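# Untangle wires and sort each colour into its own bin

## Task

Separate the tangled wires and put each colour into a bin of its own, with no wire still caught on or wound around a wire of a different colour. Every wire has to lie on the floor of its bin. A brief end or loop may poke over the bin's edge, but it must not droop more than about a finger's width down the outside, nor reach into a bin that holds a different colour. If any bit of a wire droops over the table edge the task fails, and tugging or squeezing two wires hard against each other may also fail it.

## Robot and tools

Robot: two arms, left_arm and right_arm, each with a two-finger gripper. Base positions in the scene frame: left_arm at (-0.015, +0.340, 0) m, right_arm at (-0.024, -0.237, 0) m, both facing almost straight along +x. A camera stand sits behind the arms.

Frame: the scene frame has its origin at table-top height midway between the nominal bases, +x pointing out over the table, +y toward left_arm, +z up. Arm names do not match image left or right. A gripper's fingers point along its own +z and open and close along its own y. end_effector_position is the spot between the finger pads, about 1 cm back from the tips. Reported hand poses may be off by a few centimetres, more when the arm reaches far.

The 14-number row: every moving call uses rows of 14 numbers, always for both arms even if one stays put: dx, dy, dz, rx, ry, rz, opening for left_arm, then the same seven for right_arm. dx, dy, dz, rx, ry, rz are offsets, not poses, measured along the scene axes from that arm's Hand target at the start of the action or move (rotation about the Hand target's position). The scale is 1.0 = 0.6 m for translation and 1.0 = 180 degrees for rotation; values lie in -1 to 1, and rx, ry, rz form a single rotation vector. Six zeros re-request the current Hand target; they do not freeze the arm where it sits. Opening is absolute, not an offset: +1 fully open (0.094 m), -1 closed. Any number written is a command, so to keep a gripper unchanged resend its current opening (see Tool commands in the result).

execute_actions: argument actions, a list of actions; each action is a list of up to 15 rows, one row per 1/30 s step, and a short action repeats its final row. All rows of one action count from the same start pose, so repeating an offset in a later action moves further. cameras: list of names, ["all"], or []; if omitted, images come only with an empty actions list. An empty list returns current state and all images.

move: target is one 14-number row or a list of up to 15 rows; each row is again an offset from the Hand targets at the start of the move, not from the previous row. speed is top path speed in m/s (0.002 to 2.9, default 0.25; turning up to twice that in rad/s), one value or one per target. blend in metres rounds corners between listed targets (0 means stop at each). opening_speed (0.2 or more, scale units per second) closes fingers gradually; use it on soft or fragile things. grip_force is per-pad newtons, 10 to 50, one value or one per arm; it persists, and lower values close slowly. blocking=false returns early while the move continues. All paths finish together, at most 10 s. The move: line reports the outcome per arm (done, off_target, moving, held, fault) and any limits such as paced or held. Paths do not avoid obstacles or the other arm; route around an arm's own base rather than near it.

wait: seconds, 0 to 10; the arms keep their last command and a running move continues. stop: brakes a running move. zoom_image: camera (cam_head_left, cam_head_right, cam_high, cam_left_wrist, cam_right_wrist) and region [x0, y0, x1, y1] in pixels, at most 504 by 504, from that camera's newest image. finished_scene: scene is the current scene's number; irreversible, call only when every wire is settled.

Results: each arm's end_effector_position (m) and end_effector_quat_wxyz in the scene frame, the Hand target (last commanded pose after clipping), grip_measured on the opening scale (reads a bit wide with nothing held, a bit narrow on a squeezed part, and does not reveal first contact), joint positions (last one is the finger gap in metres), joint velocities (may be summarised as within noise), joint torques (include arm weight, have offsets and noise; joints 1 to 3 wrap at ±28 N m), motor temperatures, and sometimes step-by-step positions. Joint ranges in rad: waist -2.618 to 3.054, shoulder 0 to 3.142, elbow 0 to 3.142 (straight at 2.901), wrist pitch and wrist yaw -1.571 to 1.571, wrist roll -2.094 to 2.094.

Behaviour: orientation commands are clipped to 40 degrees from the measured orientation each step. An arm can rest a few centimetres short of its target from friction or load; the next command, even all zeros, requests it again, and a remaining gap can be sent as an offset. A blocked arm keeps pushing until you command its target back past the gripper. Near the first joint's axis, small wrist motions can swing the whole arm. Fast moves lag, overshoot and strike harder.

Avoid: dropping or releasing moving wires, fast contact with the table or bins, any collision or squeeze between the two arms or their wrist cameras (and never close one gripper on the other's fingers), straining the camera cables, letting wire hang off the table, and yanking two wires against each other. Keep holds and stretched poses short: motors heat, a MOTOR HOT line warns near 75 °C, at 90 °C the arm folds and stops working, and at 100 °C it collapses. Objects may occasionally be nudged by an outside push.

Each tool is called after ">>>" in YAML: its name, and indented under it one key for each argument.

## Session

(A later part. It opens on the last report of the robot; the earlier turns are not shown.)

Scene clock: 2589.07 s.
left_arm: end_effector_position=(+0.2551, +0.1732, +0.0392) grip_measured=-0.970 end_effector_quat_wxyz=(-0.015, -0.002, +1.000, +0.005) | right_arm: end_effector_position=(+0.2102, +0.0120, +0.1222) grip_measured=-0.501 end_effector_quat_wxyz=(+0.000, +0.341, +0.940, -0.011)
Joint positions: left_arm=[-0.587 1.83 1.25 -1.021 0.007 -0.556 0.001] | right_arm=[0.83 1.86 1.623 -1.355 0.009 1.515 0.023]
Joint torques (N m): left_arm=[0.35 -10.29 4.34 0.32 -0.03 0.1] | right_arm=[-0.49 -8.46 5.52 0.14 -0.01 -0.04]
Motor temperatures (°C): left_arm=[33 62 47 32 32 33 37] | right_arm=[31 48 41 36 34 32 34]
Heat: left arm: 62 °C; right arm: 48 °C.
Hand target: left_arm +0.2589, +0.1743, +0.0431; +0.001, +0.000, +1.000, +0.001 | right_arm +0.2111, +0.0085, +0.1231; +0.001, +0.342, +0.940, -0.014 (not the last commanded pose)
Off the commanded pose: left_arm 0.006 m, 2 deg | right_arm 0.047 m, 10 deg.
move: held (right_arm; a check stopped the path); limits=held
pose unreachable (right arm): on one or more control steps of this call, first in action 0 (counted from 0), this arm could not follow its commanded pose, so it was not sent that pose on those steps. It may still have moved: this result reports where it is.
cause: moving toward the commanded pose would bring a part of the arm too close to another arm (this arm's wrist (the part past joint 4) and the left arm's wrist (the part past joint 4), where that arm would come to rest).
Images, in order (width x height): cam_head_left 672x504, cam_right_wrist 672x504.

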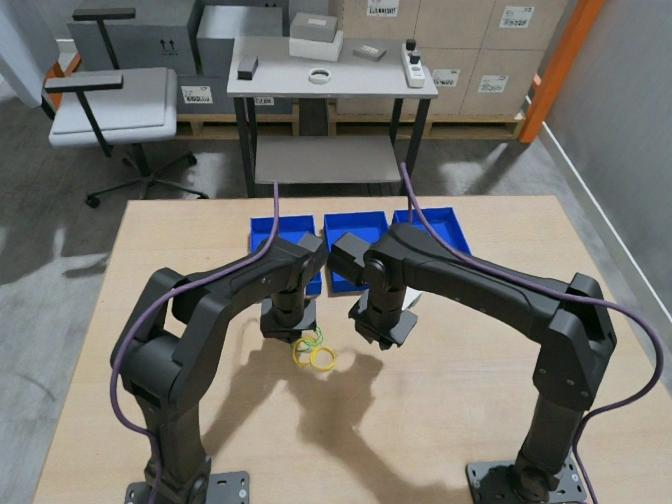

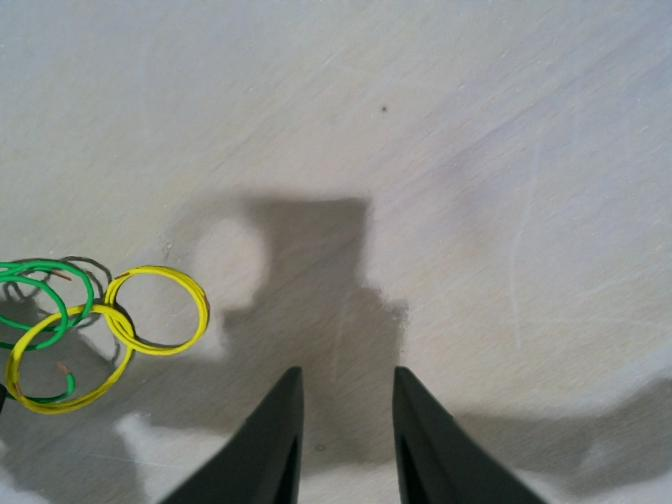

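>>> move:
  target: [0.0,0.03,0.015,-0.222,0,0,-1,0,0,0,0,0,0,-0.5]
  cameras: ["cam_right_wrist","cam_head_left"]
  speed: 0.12

>>> zoom_image:
  camera: "cam_head_left"
  region: [240, 250, 440, 390]

Scene clock: 2628.50 s.
left_arm: end_effector_position=(+0.2580, +0.1935, +0.0516) grip_measured=-0.970 end_effector_quat_wxyz=(-0.007, -0.008, +0.943, -0.332) | right_arm: end_effector_position=(+0.2102, +0.0120, +0.1222) grip_measured=-0.501 end_effector_quat_wxyz=(+0.000, +0.341, +0.940, -0.011)
Joint positions: left_arm=[-0.16 1.678 0.947 -0.75 0.671 -0.173 0.001] | right_arm=[0.83 1.86 1.623 -1.355 0.009 1.515 0.023]
Joint torques (N m): left_arm=[0.46 -7.15 4.48 0.5 0.51 0.12] | right_arm=[-0.53 -8.43 5.53 0.14 0 -0.05]
Motor temperatures (°C): left_arm=[33 60 47 32 32 33 37] | right_arm=[31 50 43 35 34 32 34]
Heat: left arm: 60 °C; right arm: 50 °C.
Hand target: left_arm +0.2589, +0.1925, +0.0521; +0.001, +0.000, +0.940, -0.341 | right_arm +0.2111, +0.0085, +0.1231; +0.001, +0.342, +0.940, -0.014
Off the commanded pose: left_arm 0.002 m, 2 deg | right_arm 0.004 m, 0 deg.
move: done
Images, in order (width x height): cam_head_left 672x504, cam_right_wrist 672x504.

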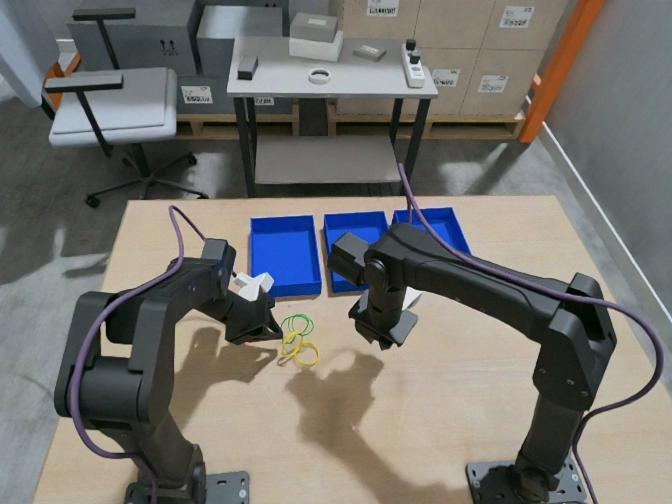

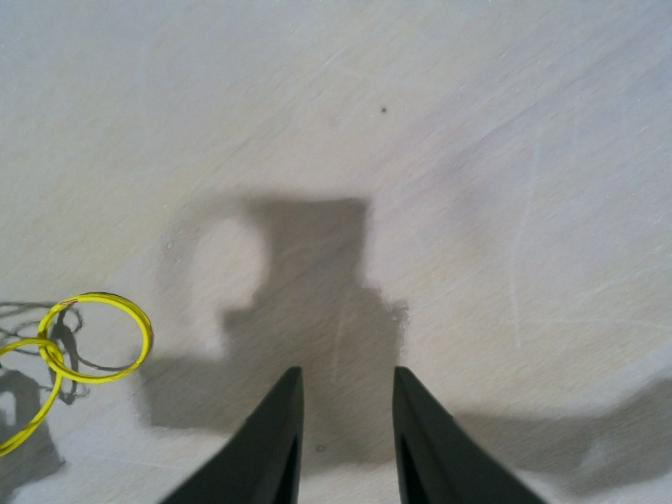

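Scaled by 2.520 from the camera's 672x504 image, which has a finer 960x720 frame.

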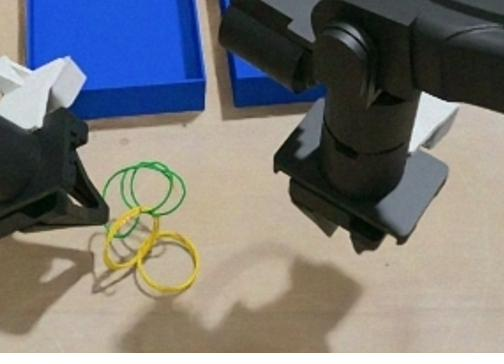

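>>> move:
  target: [0.0,0.11,-0.015,0,0,0,-1,0,0.05,0,0,0,0,-0.5]
  cameras: ["cam_right_wrist","cam_head_left"]
  speed: 0.1

>>> zoom_image:
  camera: "cam_head_left"
  region: [200, 250, 400, 390]

Scene clock: 2657.33 s.
left_arm: end_effector_position=(+0.2564, +0.2592, +0.0407) grip_measured=-0.970 end_effector_quat_wxyz=(+0.002, -0.005, +0.942, -0.334) | right_arm: end_effector_position=(+0.2096, +0.0344, +0.1217) grip_measured=-0.501 end_effector_quat_wxyz=(+0.001, +0.341, +0.940, -0.012)
Joint positions: left_arm=[0.083 1.73 0.954 -0.882 0.677 0.137 0.001] | right_arm=[0.874 1.926 1.709 -1.376 0.009 1.559 0.023]
Joint torques (N m): left_arm=[0.2 -5.96 6.13 -0.12 0.45 0.18] | right_arm=[0.46 -7.15 8.39 0.04 -0.02 0.08]
Motor temperatures (°C): left_arm=[33 54 47 32 32 33 38] | right_arm=[31 50 43 35 34 32 34]
Heat: left arm: 54 °C; right arm: 50 °C.
Hand target: left_arm +0.2589, +0.2584, +0.0431; +0.001, +0.000, +0.940, -0.341 | right_arm +0.2111, +0.0386, +0.1232; +0.001, +0.342, +0.939, -0.014
Off the commanded pose: left_arm 0.004 m, 1 deg | right_arm 0.005 m, 0 deg.
move: done
Images, in order (width x height): cam_head_left 672x504, cam_right_wrist 672x504.

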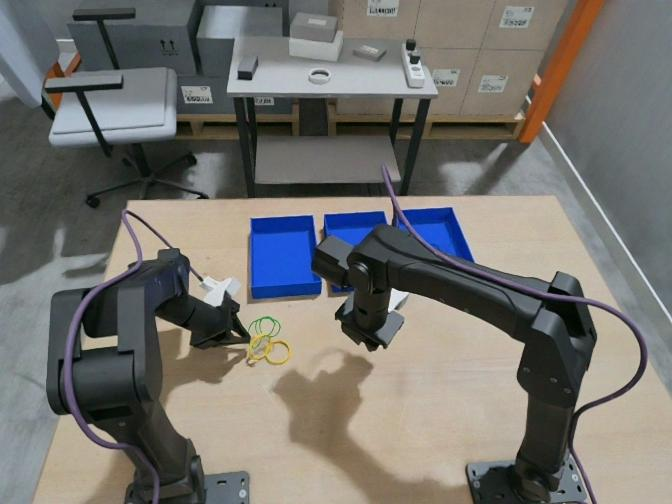

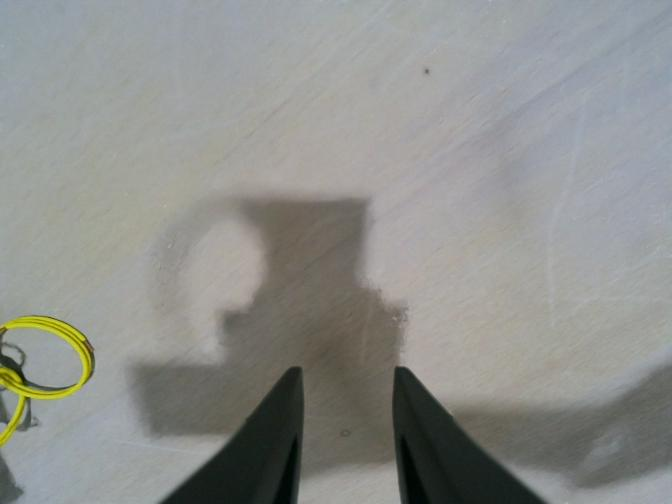

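Scaled by 2.520 from the camera's 672x504 image, which has a finer 960x720 frame.

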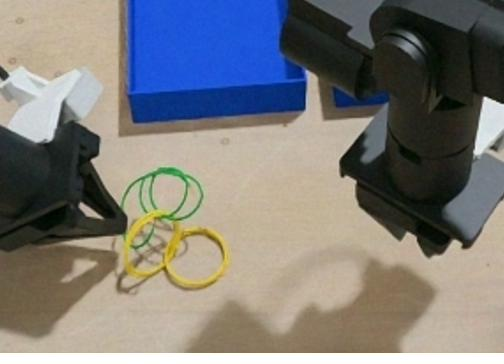

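>>> move:
  target: [0.0,0.0,0,0,0,0,-1,-0.0185,0.12,-0.03,0.0917,-0.1735,0.7027,-0.5]
  cameras: ["cam_right_wrist","cam_head_left"]
  speed: 0.15

>>> zoom_image:
  camera: "cam_head_left"
  region: [200, 250, 400, 390]

Scene clock: 2720.30 s.
left_arm: end_effector_position=(+0.2562, +0.2591, +0.0407) grip_measured=-0.970 end_effector_quat_wxyz=(+0.001, -0.005, +0.942, -0.334) | right_arm: end_effector_position=(+0.1989, +0.1081, +0.1080) grip_measured=-0.501 end_effector_quat_wxyz=(-0.178, +0.680, -0.691, -0.168)
Joint positions: left_arm=[0.083 1.73 0.954 -0.883 0.677 0.137 0.001] | right_arm=[0.878 1.742 1.314 -0.74 -0.298 -0.626 0.023]
Joint torques (N m): left_arm=[0.23 -6.05 6.3 -0.15 0.51 0.09] | right_arm=[-0.58 -6.46 6.45 1.17 -0.48 -0.09]
Heat: left arm: 50 °C; right arm: 49 °C.
Hand target: left_arm +0.2589, +0.2584, +0.0431; +0.001, +0.000, +0.940, -0.341 | right_arm +0.2000, +0.1105, +0.1051; -0.177, +0.680, -0.689, -0.177
Off the commanded pose: left_arm 0.004 m, 1 deg | right_arm 0.004 m, 1 deg.
move: done
Images, in order (width x height): cam_head_left 672x504, cam_right_wrist 672x504.

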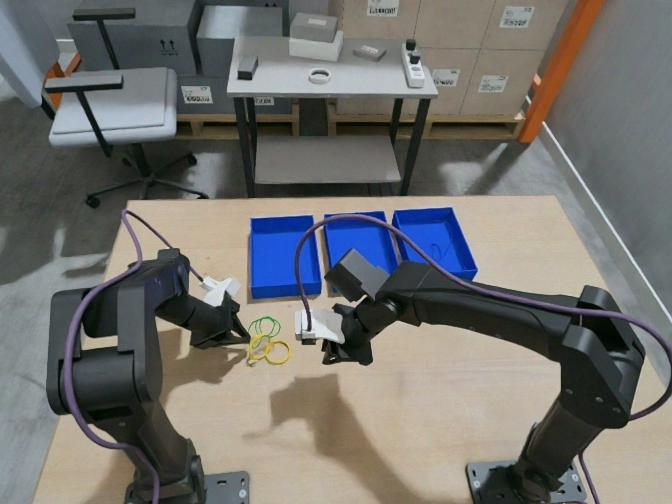

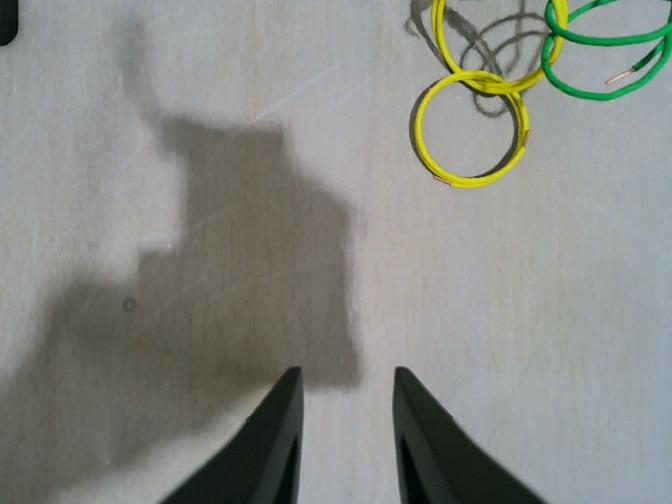

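Scaled by 2.520 from the camera's 672x504 image, which has a finer 960x720 frame.

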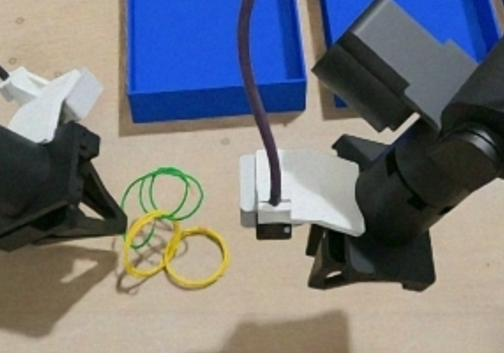

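>>> move:
  target: [0.0,0.0,0,0,0,0,-1,0.0667,0.07,-0.06,0.111,0,0,-0.6]
  cameras: ["cam_right_wrist","cam_head_left","cam_high"]
  speed: 0.1

>>> zoom_image:
  camera: "cam_head_left"
  region: [200, 250, 400, 390]

>>> zoom_image:
  camera: "cam_high"
  region: [120, 180, 320, 360]

Scene clock: 2753.63 s.
left_arm: end_effector_position=(+0.2562, +0.2591, +0.0407) grip_measured=-0.970 end_effector_quat_wxyz=(+0.001, -0.005, +0.942, -0.334) | right_arm: end_effector_position=(+0.2435, +0.1554, +0.0796) grip_measured=-0.599 end_effector_quat_wxyz=(-0.304, +0.642, -0.644, -0.283)
Joint positions: left_arm=[0.083 1.73 0.954 -0.883 0.677 0.137 0.001] | right_arm=[0.783 1.877 1.147 -0.146 -0.55 -0.593 0.019]
Joint torques (N m): left_arm=[0.18 -6.06 6.27 -0.1 0.49 0.11] | right_arm=[-0.51 -7.32 4.7 1.64 -0.58 0.05]
Motor temperatures (°C): left_arm=[33 49 47 32 32 33 38] | right_arm=[31 46 44 36 34 32 34]
Heat: left arm: 49 °C; right arm: 46 °C.
Hand target: left_arm +0.2589, +0.2584, +0.0431; +0.001, +0.000, +0.940, -0.341 | right_arm +0.2400, +0.1526, +0.0692; -0.292, +0.639, -0.648, -0.294
Off the commanded pose: left_arm 0.004 m, 1 deg | right_arm 0.011 m, 2 deg.
move: off_target (right_arm)
Images, in order (width x height): cam_head_left 672x504, cam_high 672x504, cam_right_wrist 672x504.

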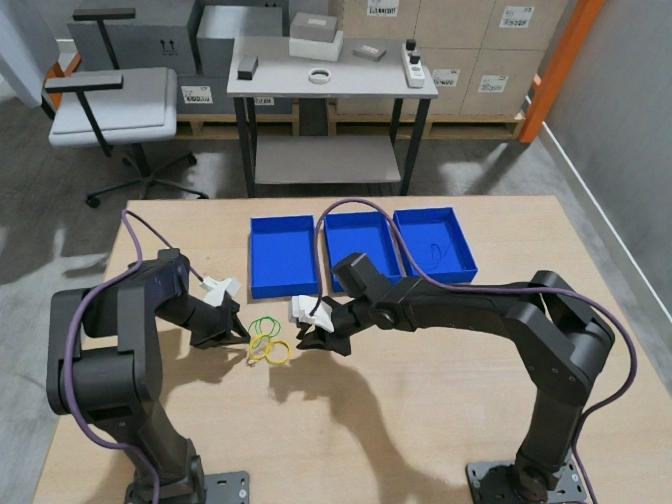

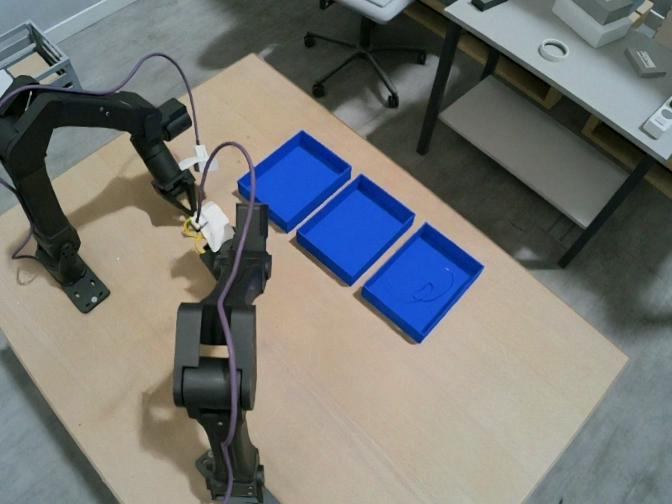

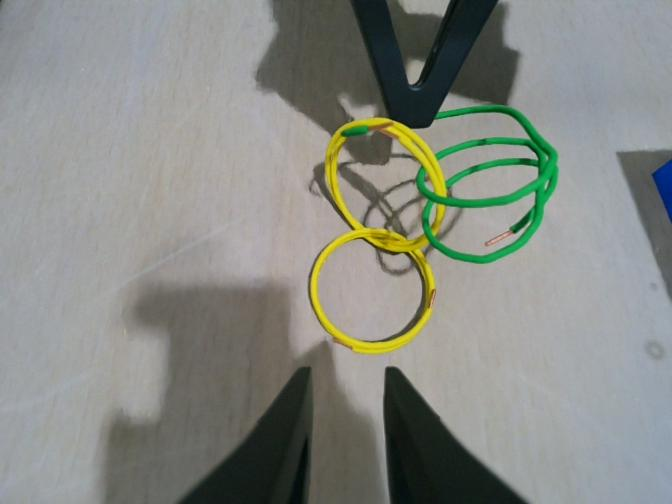

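Scaled by 2.520 from the camera's 672x504 image, which has a finer 960x720 frame.

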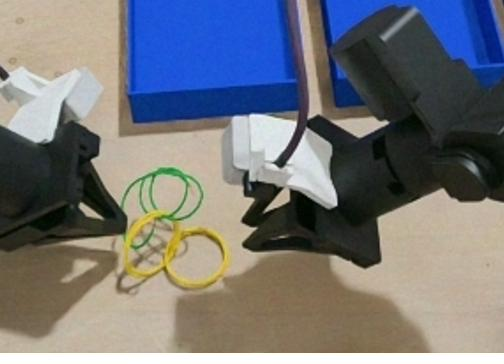

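Scaled by 2.520 from the camera's 672x504 image, which has a finer 960x720 frame.

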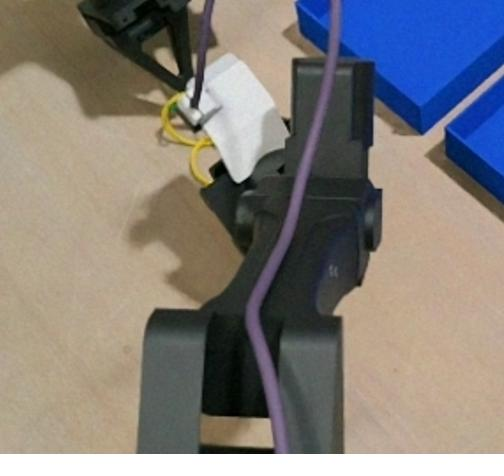

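>>> move:
  target: [0.0,0.0,0,0,0,0,-1,-0.0153,0.055,-0.07,0,0,0,-0.6]
  cameras: ["cam_right_wrist"]
  speed: 0.08

Scene clock: 2779.57 s.
left_arm: end_effector_position=(+0.2562, +0.2591, +0.0407) grip_measured=-0.970 end_effector_quat_wxyz=(+0.001, -0.005, +0.942, -0.334) | right_arm: end_effector_position=(+0.2332, +0.1858, +0.0361) grip_measured=-0.599 end_effector_quat_wxyz=(-0.299, +0.640, -0.644, -0.294)
Joint positions: left_arm=[0.083 1.73 0.954 -0.883 0.677 0.137 0.001] | right_arm=[0.851 2.02 1.141 0.03 -0.525 -0.523 0.019]
Joint torques (N m): left_arm=[0.14 -6 6.17 -0.12 0.48 0.14] | right_arm=[0.34 -8.12 5.07 1.68 -0.26 0.06]
Heat: left arm: 49 °C; right arm: 46 °C.
Hand target: left_arm +0.2589, +0.2584, +0.0431; +0.001, +0.000, +0.940, -0.341 | right_arm +0.2308, +0.1856, +0.0272; -0.292, +0.639, -0.648, -0.294
Off the commanded pose: left_arm 0.004 m, 1 deg | right_arm 0.009 m, 1 deg.
move: done
Images, in order (width x height): cam_right_wrist 672x504.

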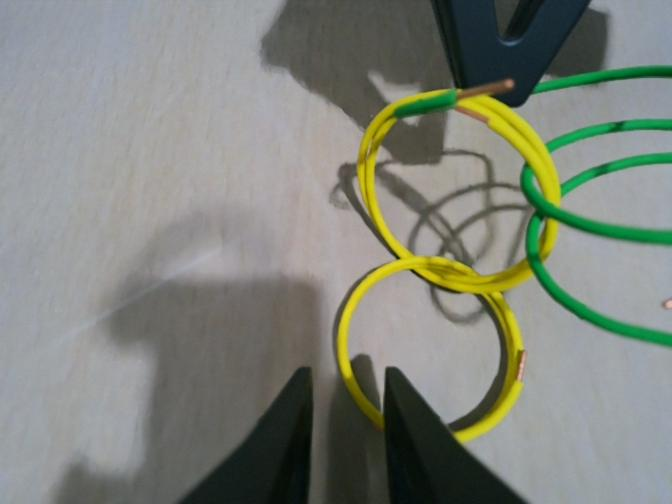

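>>> move:
  target:
    - [0.0,0.0,0,0,0,0,-1,-0.002,0.034,-0.036,0,0,0,-0.6]
    - [0.0,0.0,0,0,0,0,-1,-0.002,0.034,-0.036,0,0,0,-1]
  cameras: ["cam_right_wrist"]
  speed: 0.06
  opening_speed: 0.3

Scene clock: 2796.37 s.
left_arm: end_effector_position=(+0.2562, +0.2591, +0.0407) grip_measured=-0.970 end_effector_quat_wxyz=(+0.001, -0.005, +0.942, -0.334) | right_arm: end_effector_position=(+0.2328, +0.2069, +0.0246) grip_measured=-0.959 end_effector_quat_wxyz=(-0.315, +0.638, -0.634, -0.302)
Joint positions: left_arm=[0.083 1.73 0.954 -0.883 0.677 0.137 0.001] | right_arm=[0.881 2.093 1.16 0.14 -0.518 -0.491 0.002]
Joint torques (N m): left_arm=[0.31 -6.04 6.28 -0.15 0.52 0.11] | right_arm=[0.73 -6.98 6.76 1.27 -0.07 0.05]
Heat: left arm: 48 °C; right arm: 46 °C.
Hand target: left_arm +0.2589, +0.2584, +0.0431; +0.001, +0.000, +0.940, -0.341 | right_arm +0.2297, +0.2060, +0.0057; -0.292, +0.639, -0.648, -0.294
Off the commanded pose: left_arm 0.004 m, 1 deg | right_arm 0.019 m, 3 deg.
move: off_target (right_arm); target 2's new opening was sent with right_arm's hand 0.019 m and 3 deg from that target
Images, in order (width x height): cam_right_wrist 672x504.

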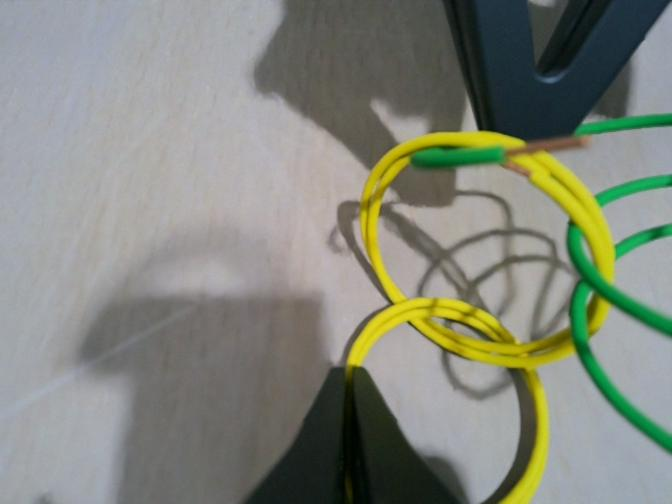

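>>> move:
  target: [0.0,0.0,0,0,0,0,-1,0,-0.12,0.03,0,0,0,-1]
  cameras: ["cam_right_wrist","cam_head_left"]
  speed: 0.03

>>> zoom_image:
  camera: "cam_head_left"
  region: [200, 250, 400, 390]

Scene clock: 2808.43 s.
left_arm: end_effector_position=(+0.2562, +0.2591, +0.0407) grip_measured=-0.970 end_effector_quat_wxyz=(+0.001, -0.005, +0.942, -0.334) | right_arm: end_effector_position=(+0.2360, +0.1430, +0.0229) grip_measured=-0.960 end_effector_quat_wxyz=(-0.304, +0.639, -0.644, -0.291)
Joint positions: left_arm=[0.083 1.73 0.954 -0.883 0.677 0.137 0.001] | right_arm=[0.766 1.964 0.989 0.097 -0.574 -0.596 0.002]
Joint torques (N m): left_arm=[0.05 -5.97 6.28 -0.11 0.45 0.13] | right_arm=[-0.59 -10.93 3.54 1.09 -0.44 -0.08]
Heat: left arm: 48 °C; right arm: 47 °C.
Hand target: left_arm +0.2589, +0.2584, +0.0431; +0.001, +0.000, +0.940, -0.341 | right_arm +0.2295, +0.1340, +0.0235; -0.292, +0.639, -0.648, -0.294
Off the commanded pose: left_arm 0.004 m, 1 deg | right_arm 0.011 m, 1 deg.
move: off_target (right_arm)
Images, in order (width x height): cam_head_left 672x504, cam_right_wrist 672x504.

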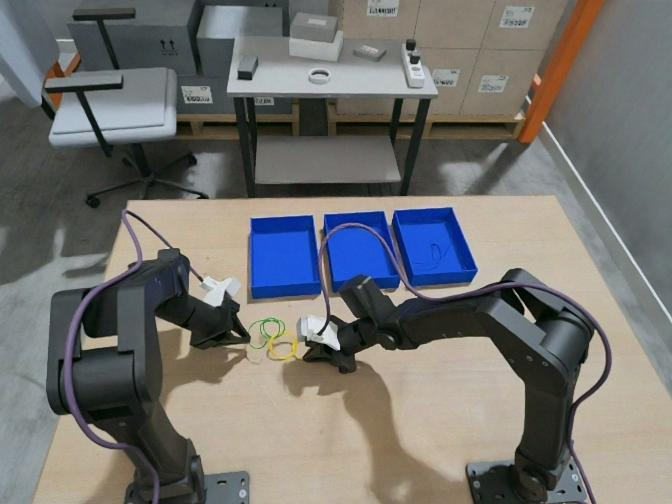

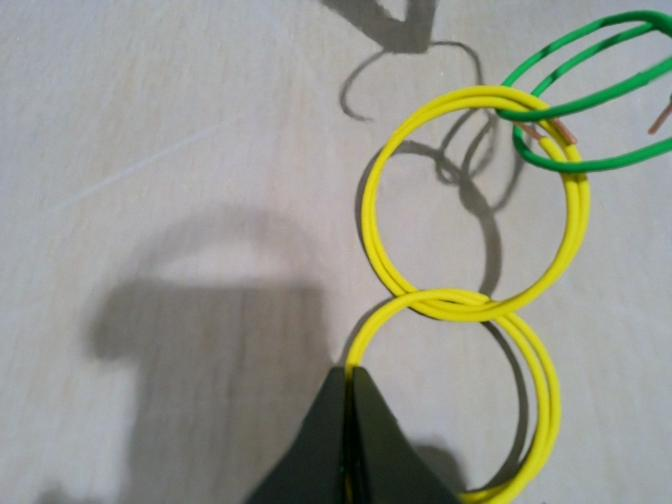

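Scaled by 2.520 from the camera's 672x504 image, which has a finer 960x720 frame.

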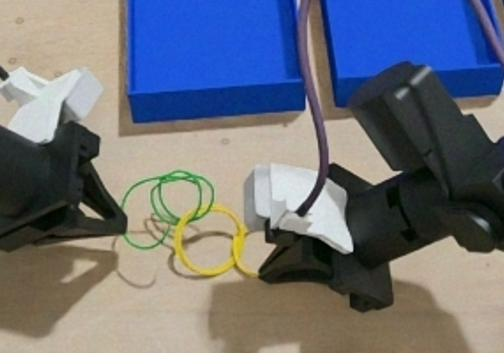

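>>> move:
  target: [0.0,0.0,0,0,0,0,-1,0,-0.15,0.03,0,0,0,-1]
  cameras: ["cam_right_wrist","cam_head_left"]
  speed: 0.03

>>> zoom_image:
  camera: "cam_head_left"
  region: [200, 250, 400, 390]

Scene clock: 2821.93 s.
left_arm: end_effector_position=(+0.2559, +0.2591, +0.0407) grip_measured=-0.970 end_effector_quat_wxyz=(+0.001, -0.005, +0.942, -0.335) | right_arm: end_effector_position=(+0.2359, +0.0467, +0.0350) grip_measured=-0.960 end_effector_quat_wxyz=(-0.290, +0.639, -0.653, -0.284)
Joint positions: left_arm=[0.083 1.73 0.954 -0.884 0.677 0.138 0.001] | right_arm=[0.537 1.757 0.823 -0.115 -0.687 -0.834 0.002]
Joint torques (N m): left_arm=[0.18 -6 6.05 -0.12 0.45 0.12] | right_arm=[-0.53 -9.25 3.85 1.02 -0.7 -0.07]
Heat: left arm: 47 °C; right arm: 48 °C.
Hand target: left_arm +0.2589, +0.2584, +0.0431; +0.001, +0.000, +0.940, -0.341 | right_arm +0.2296, +0.0440, +0.0416; -0.292, +0.639, -0.648, -0.294
Off the commanded pose: left_arm 0.004 m, 1 deg | right_arm 0.009 m, 1 deg.
move: done
Images, in order (width x height): cam_head_left 672x504, cam_right_wrist 672x504.

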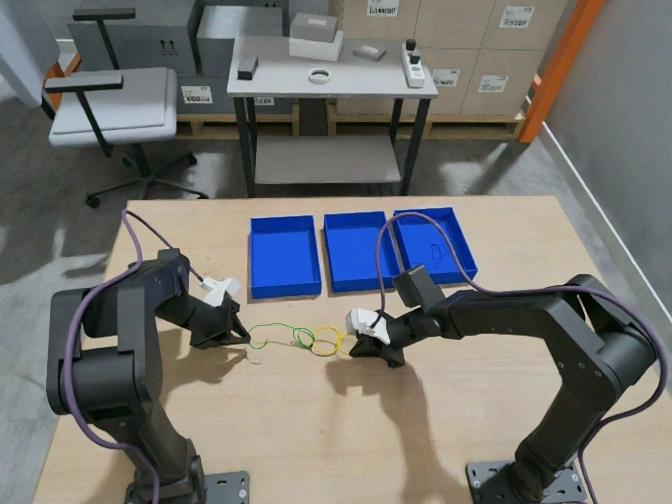

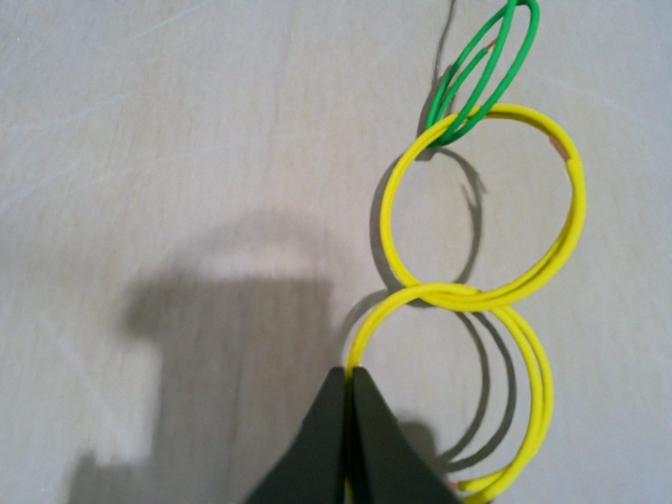

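Scaled by 2.520 from the camera's 672x504 image, which has a finer 960x720 frame.

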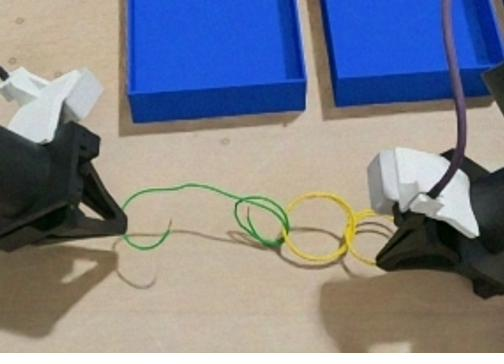

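>>> move:
  target: [0.0,0.0,0,0,0,0,-1,0.02,-0.16,0.03,0,0,0,-1]
  cameras: ["cam_right_wrist","cam_head_left"]
  speed: 0.03

>>> zoom_image:
  camera: "cam_head_left"
  region: [220, 260, 440, 390]

Scene clock: 2833.13 s.
left_arm: end_effector_position=(+0.2554, +0.2579, +0.0417) grip_measured=-0.970 end_effector_quat_wxyz=(+0.000, -0.005, +0.941, -0.339) | right_arm: end_effector_position=(+0.2317, -0.0556, +0.0408) grip_measured=-0.960 end_effector_quat_wxyz=(-0.266, +0.637, -0.661, -0.295)
Joint positions: left_arm=[0.083 1.73 0.954 -0.888 0.686 0.139 0.001] | right_arm=[0.199 1.681 0.816 -0.543 -0.804 -1.276 0.002]
Joint torques (N m): left_arm=[0.36 -5.9 6.27 -0.05 0.38 0.11] | right_arm=[-0.58 -7.99 7.62 0.42 -0.85 -0.11]
Heat: left arm: 47 °C; right arm: 48 °C.
Hand target: left_arm +0.2589, +0.2584, +0.0431; +0.001, +0.000, +0.940, -0.341 | right_arm +0.2415, -0.0520, +0.0595; -0.292, +0.639, -0.648, -0.294
Off the commanded pose: left_arm 0.004 m, 1 deg | right_arm 0.022 m, 3 deg.
move: off_target (right_arm)
Images, in order (width x height): cam_head_left 672x504, cam_right_wrist 672x504.

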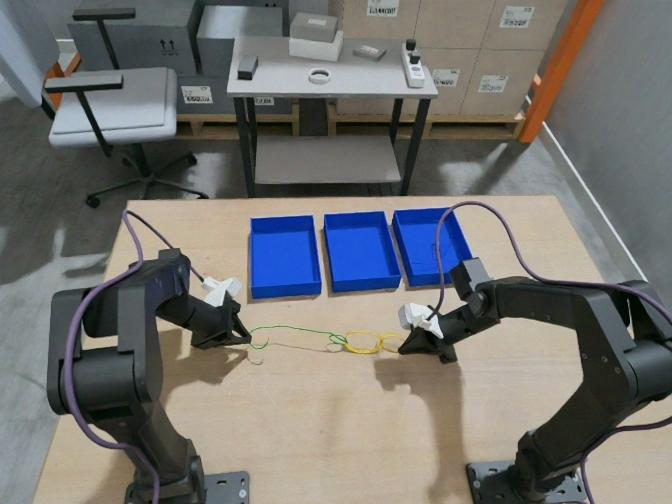

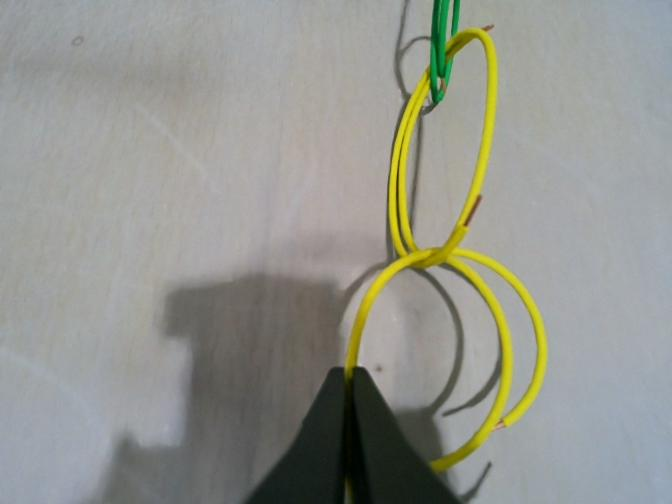

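Scaled by 2.291 from the camera's 672x504 image, which has a finer 960x720 frame.

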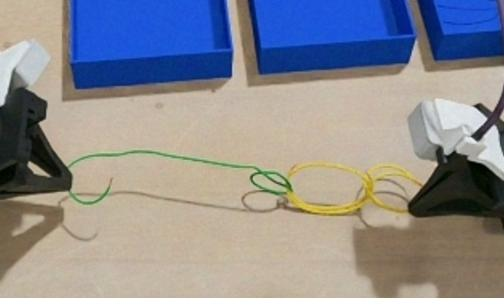

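>>> move:
  target: [0.0,0.0,0,0,0,0,-1,0.0,-0.05,0.0,0,0,0,-1]
  cameras: ["cam_right_wrist","cam_head_left"]
  speed: 0.015

>>> zoom_image:
  camera: "cam_head_left"
  region: [220, 260, 440, 390]

>>> zoom_image:
  camera: "cam_right_wrist"
  region: [340, 0, 560, 220]

Scene clock: 2843.87 s.
left_arm: end_effector_position=(+0.2554, +0.2579, +0.0417) grip_measured=-0.970 end_effector_quat_wxyz=(+0.000, -0.005, +0.941, -0.339) | right_arm: end_effector_position=(+0.2335, -0.0837, +0.0465) grip_measured=-0.960 end_effector_quat_wxyz=(-0.273, +0.640, -0.656, -0.293)
Joint positions: left_arm=[0.083 1.73 0.954 -0.888 0.686 0.139 0.001] | right_arm=[0.089 1.681 0.842 -0.674 -0.823 -1.442 0.002]
Joint torques (N m): left_arm=[0.09 -5.93 6.24 -0.08 0.41 0.11] | right_arm=[-0.65 -6.65 7.2 0.19 -0.83 -0.09]
Heat: left arm: 47 °C; right arm: 47 °C.
Hand target: left_arm +0.2589, +0.2584, +0.0431; +0.001, +0.000, +0.940, -0.341 | right_arm +0.2415, -0.0820, +0.0596; -0.292, +0.639, -0.648, -0.294
Off the commanded pose: left_arm 0.004 m, 1 deg | right_arm 0.015 m, 2 deg.
move: off_target (right_arm)
Images, in order (width x height): cam_head_left 672x504, cam_right_wrist 672x504.

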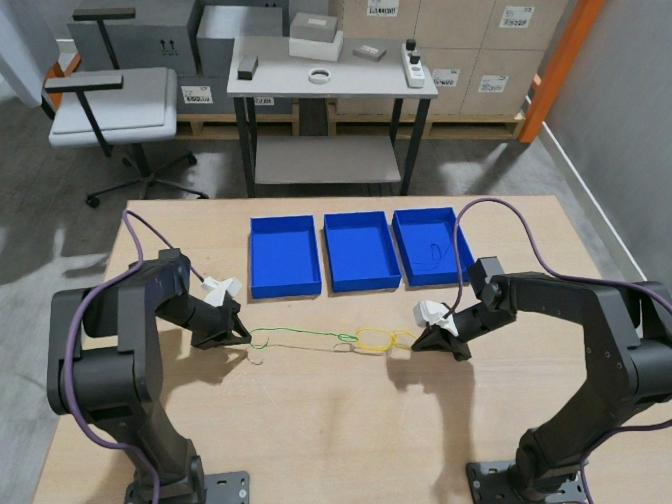

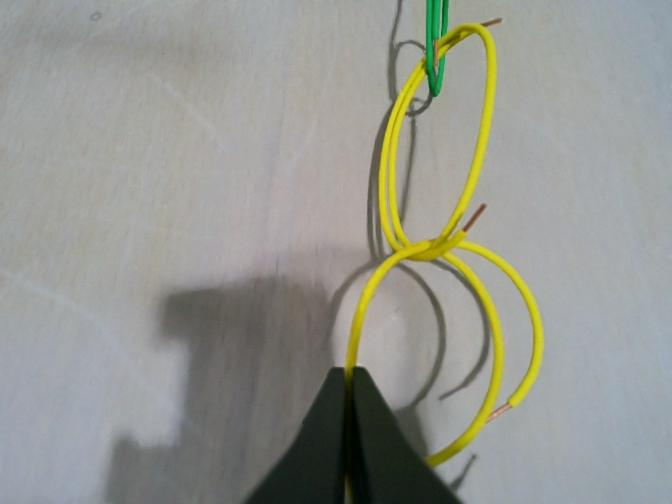

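Scaled by 2.291 from the camera's 672x504 image, which has a finer 960x720 frame.

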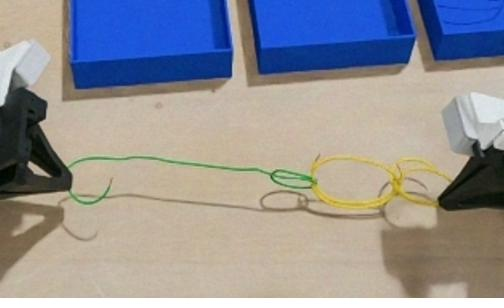

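Scaled by 2.291 from the camera's 672x504 image, which has a finer 960x720 frame.

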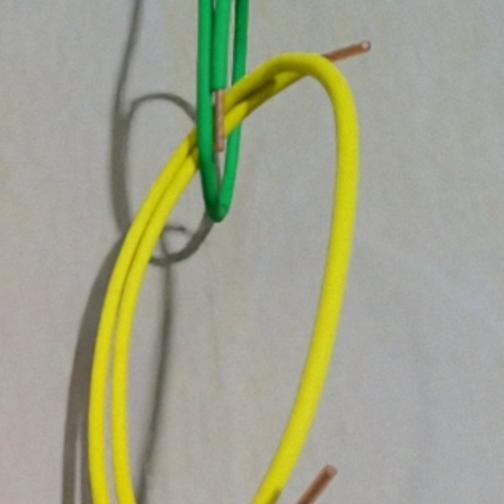

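>>> move:
  target: [0.0,0.0,0,0,0,0,-1,0.0,-0.09,0.01,0,0,0,-1]
  cameras: ["cam_right_wrist","cam_head_left"]
  speed: 0.02

>>> zoom_image:
  camera: "cam_head_left"
  region: [220, 260, 460, 390]

>>> zoom_image:
  camera: "cam_right_wrist"
  region: [340, 0, 560, 220]

Scene clock: 2857.13 s.
left_arm: end_effector_position=(+0.2554, +0.2579, +0.0417) grip_measured=-0.970 end_effector_quat_wxyz=(+0.000, -0.005, +0.941, -0.339) | right_arm: end_effector_position=(+0.2349, -0.1358, +0.0606) grip_measured=-0.960 end_effector_quat_wxyz=(-0.283, +0.642, -0.651, -0.290)
Joint positions: left_arm=[0.083 1.73 0.954 -0.888 0.686 0.139 0.001] | right_arm=[-0.115 1.705 0.927 -0.939 -0.825 -1.748 0.002]
Joint torques (N m): left_arm=[-0.01 -5.79 6.23 -0.09 0.39 0.08] | right_arm=[-0.53 -4.53 7.06 -0.17 -0.72 -0.08]
Heat: left arm: 47 °C; right arm: 46 °C.
Hand target: left_arm +0.2589, +0.2584, +0.0431; +0.001, +0.000, +0.940, -0.341 | right_arm +0.2415, -0.1360, +0.0656; -0.292, +0.639, -0.648, -0.294
Off the commanded pose: left_arm 0.004 m, 1 deg | right_arm 0.008 m, 1 deg.
move: done
Images, in order (width x height): cam_head_left 672x504, cam_right_wrist 672x504.

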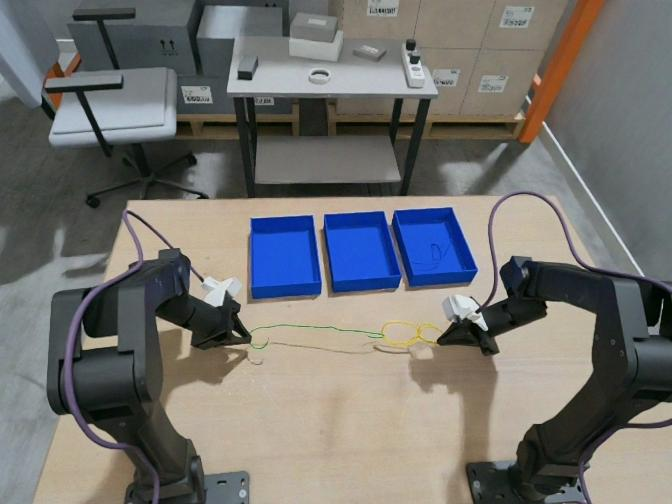

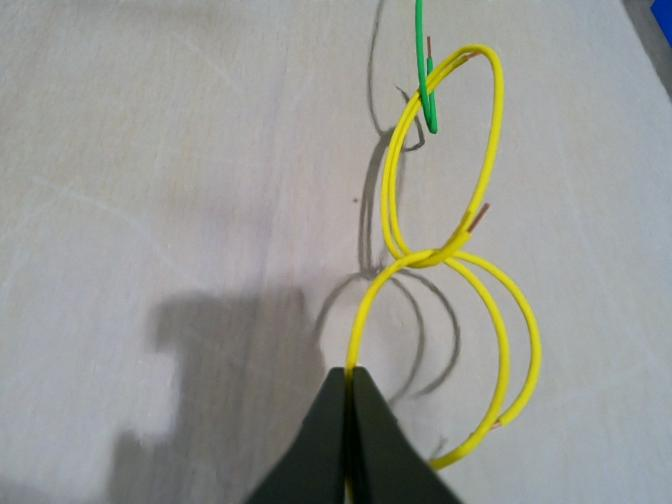

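Scaled by 2.100 from the camera's 672x504 image, which has a finer 960x720 frame.

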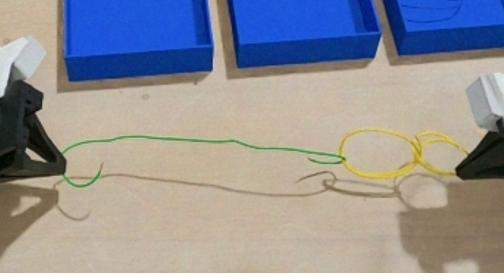

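Scaled by 2.291 from the camera's 672x504 image, which has a finer 960x720 frame.

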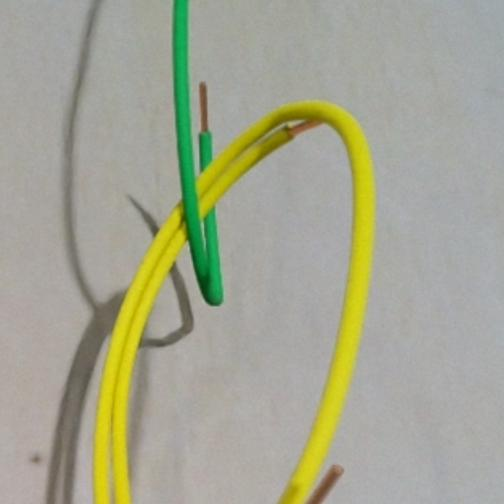

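Last hook: a few centimetres more.

>>> move:
  target: [0.0,0.0,0,0,0,0,-1,0.0,-0.09,0.01,0,0,0,-1]
  cameras: ["cam_right_wrist","cam_head_left"]
  speed: 0.025

>>> zoom_image:
  camera: "cam_head_left"
  region: [220, 260, 480, 390]

Scene clock: 2866.17 s.
left_arm: end_effector_position=(+0.2554, +0.2579, +0.0417) grip_measured=-0.970 end_effector_quat_wxyz=(+0.000, -0.005, +0.941, -0.339) | right_arm: end_effector_position=(+0.2359, -0.1860, +0.0698) grip_measured=-0.960 end_effector_quat_wxyz=(-0.290, +0.640, -0.648, -0.296)
Joint positions: left_arm=[0.083 1.73 0.954 -0.888 0.686 0.139 0.001] | right_arm=[-0.306 1.789 1.044 -1.173 -0.796 -2.024 0.002]
Joint torques (N m): left_arm=[0.32 -5.93 6.35 -0.11 0.41 0.11] | right_arm=[-0.68 -5.01 6.8 -0.53 -0.46 -0.09]
Heat: left arm: 47 °C; right arm: 45 °C.
Hand target: left_arm +0.2589, +0.2584, +0.0431; +0.001, +0.000, +0.940, -0.341 | right_arm +0.2416, -0.1900, +0.0716; -0.292, +0.639, -0.648, -0.294
Off the commanded pose: left_arm 0.004 m, 1 deg | right_arm 0.007 m, 0 deg.
move: done
Images, in order (width x height): cam_head_left 672x504, cam_right_wrist 672x504.

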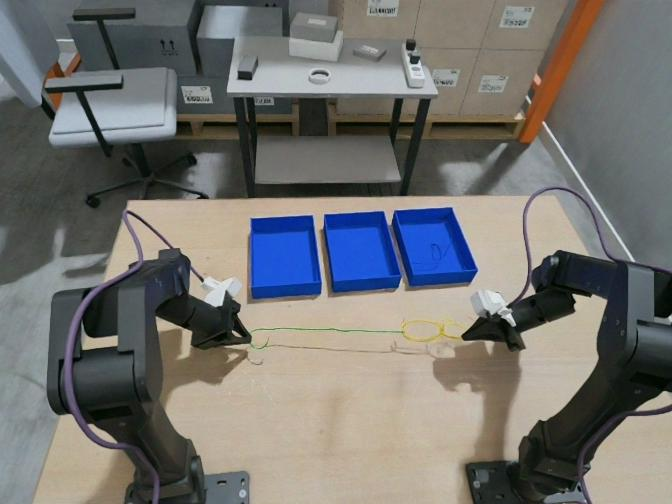

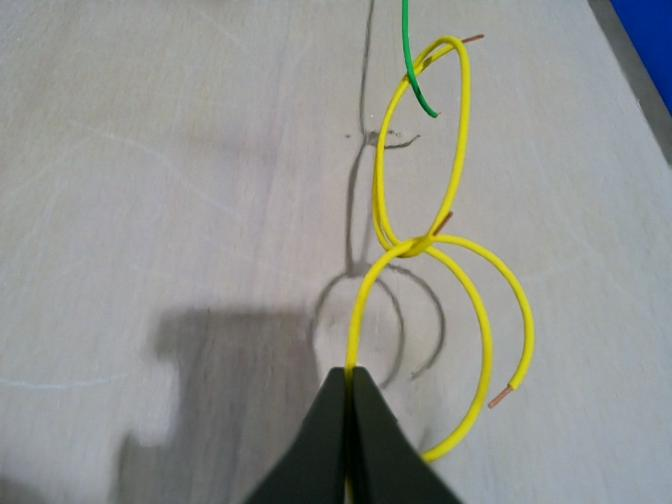

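Scaled by 1.938 from the camera's 672x504 image, which has a finer 960x720 frame.

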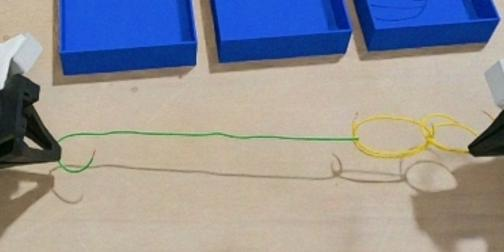

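>>> move:
  target: [0.0,0.0,0,0,0,0,-1,0.0,-0.08,0.03,0,0,0,-1]
  cameras: ["cam_right_wrist","cam_head_left","cam_left_wrist"]
  speed: 0.04

>>> zoom_image:
  camera: "cam_head_left"
  region: [220, 240, 540, 390]

Scene clock: 2875.30 s.
left_arm: end_effector_position=(+0.2554, +0.2581, +0.0415) grip_measured=-0.970 end_effector_quat_wxyz=(+0.000, -0.005, +0.941, -0.338) | right_arm: end_effector_position=(+0.2371, -0.2347, +0.0848) grip_measured=-0.960 end_effector_quat_wxyz=(+0.266, -0.620, +0.685, +0.276)
Joint positions: left_arm=[0.083 1.73 0.954 -0.888 0.684 0.139 0.001] | right_arm=[-0.445 1.802 1.16 -1.32 -0.701 -2.073 0.002]
Joint torques (N m): left_arm=[0.09 -6 6.3 -0.12 0.45 0.12] | right_arm=[-0.4 -6.09 6.94 -0.67 -0.48 -0.09]
Heat: left arm: 47 °C; right arm: 45 °C.
Hand target: left_arm +0.2589, +0.2584, +0.0430; +0.001, +0.000, +0.940, -0.341 | right_arm +0.2416, -0.2380, +0.0896; +0.292, -0.639, +0.648, +0.294
Off the commanded pose: left_arm 0.004 m, 1 deg | right_arm 0.007 m, 6 deg.
joint sent to its limit (right arm) — joint 6 (wrist roll), lower limit. The joint targets are off in orientation, not in position.
move: off_target (right_arm)
Images, in order (width x height): cam_head_left 672x504, cam_left_wrist 672x504, cam_right_wrist 672x504.

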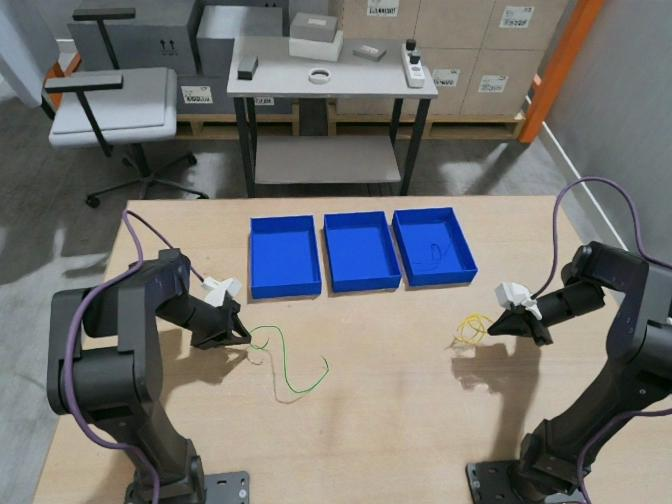

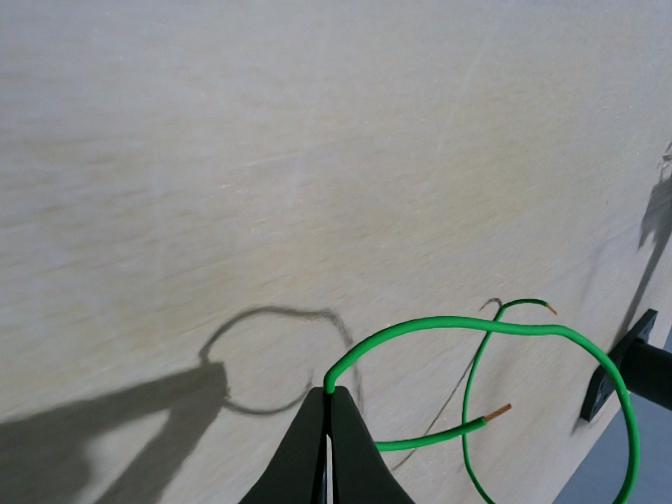

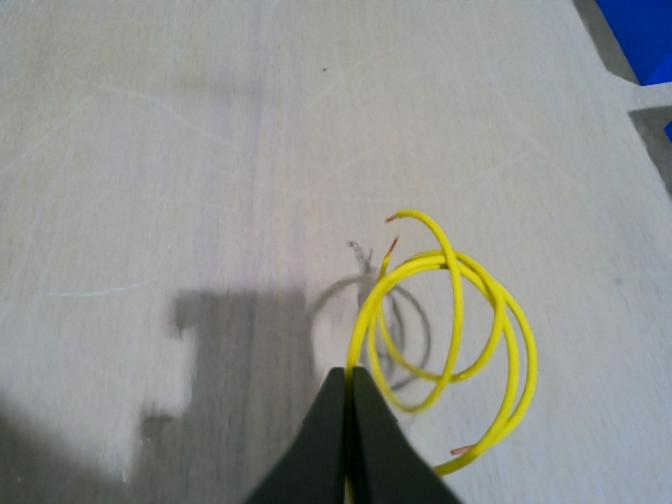

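Scaled by 1.575 from the camera's 672x504 image, which has a finer 960x720 frame.

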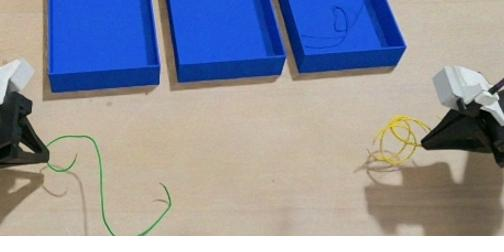

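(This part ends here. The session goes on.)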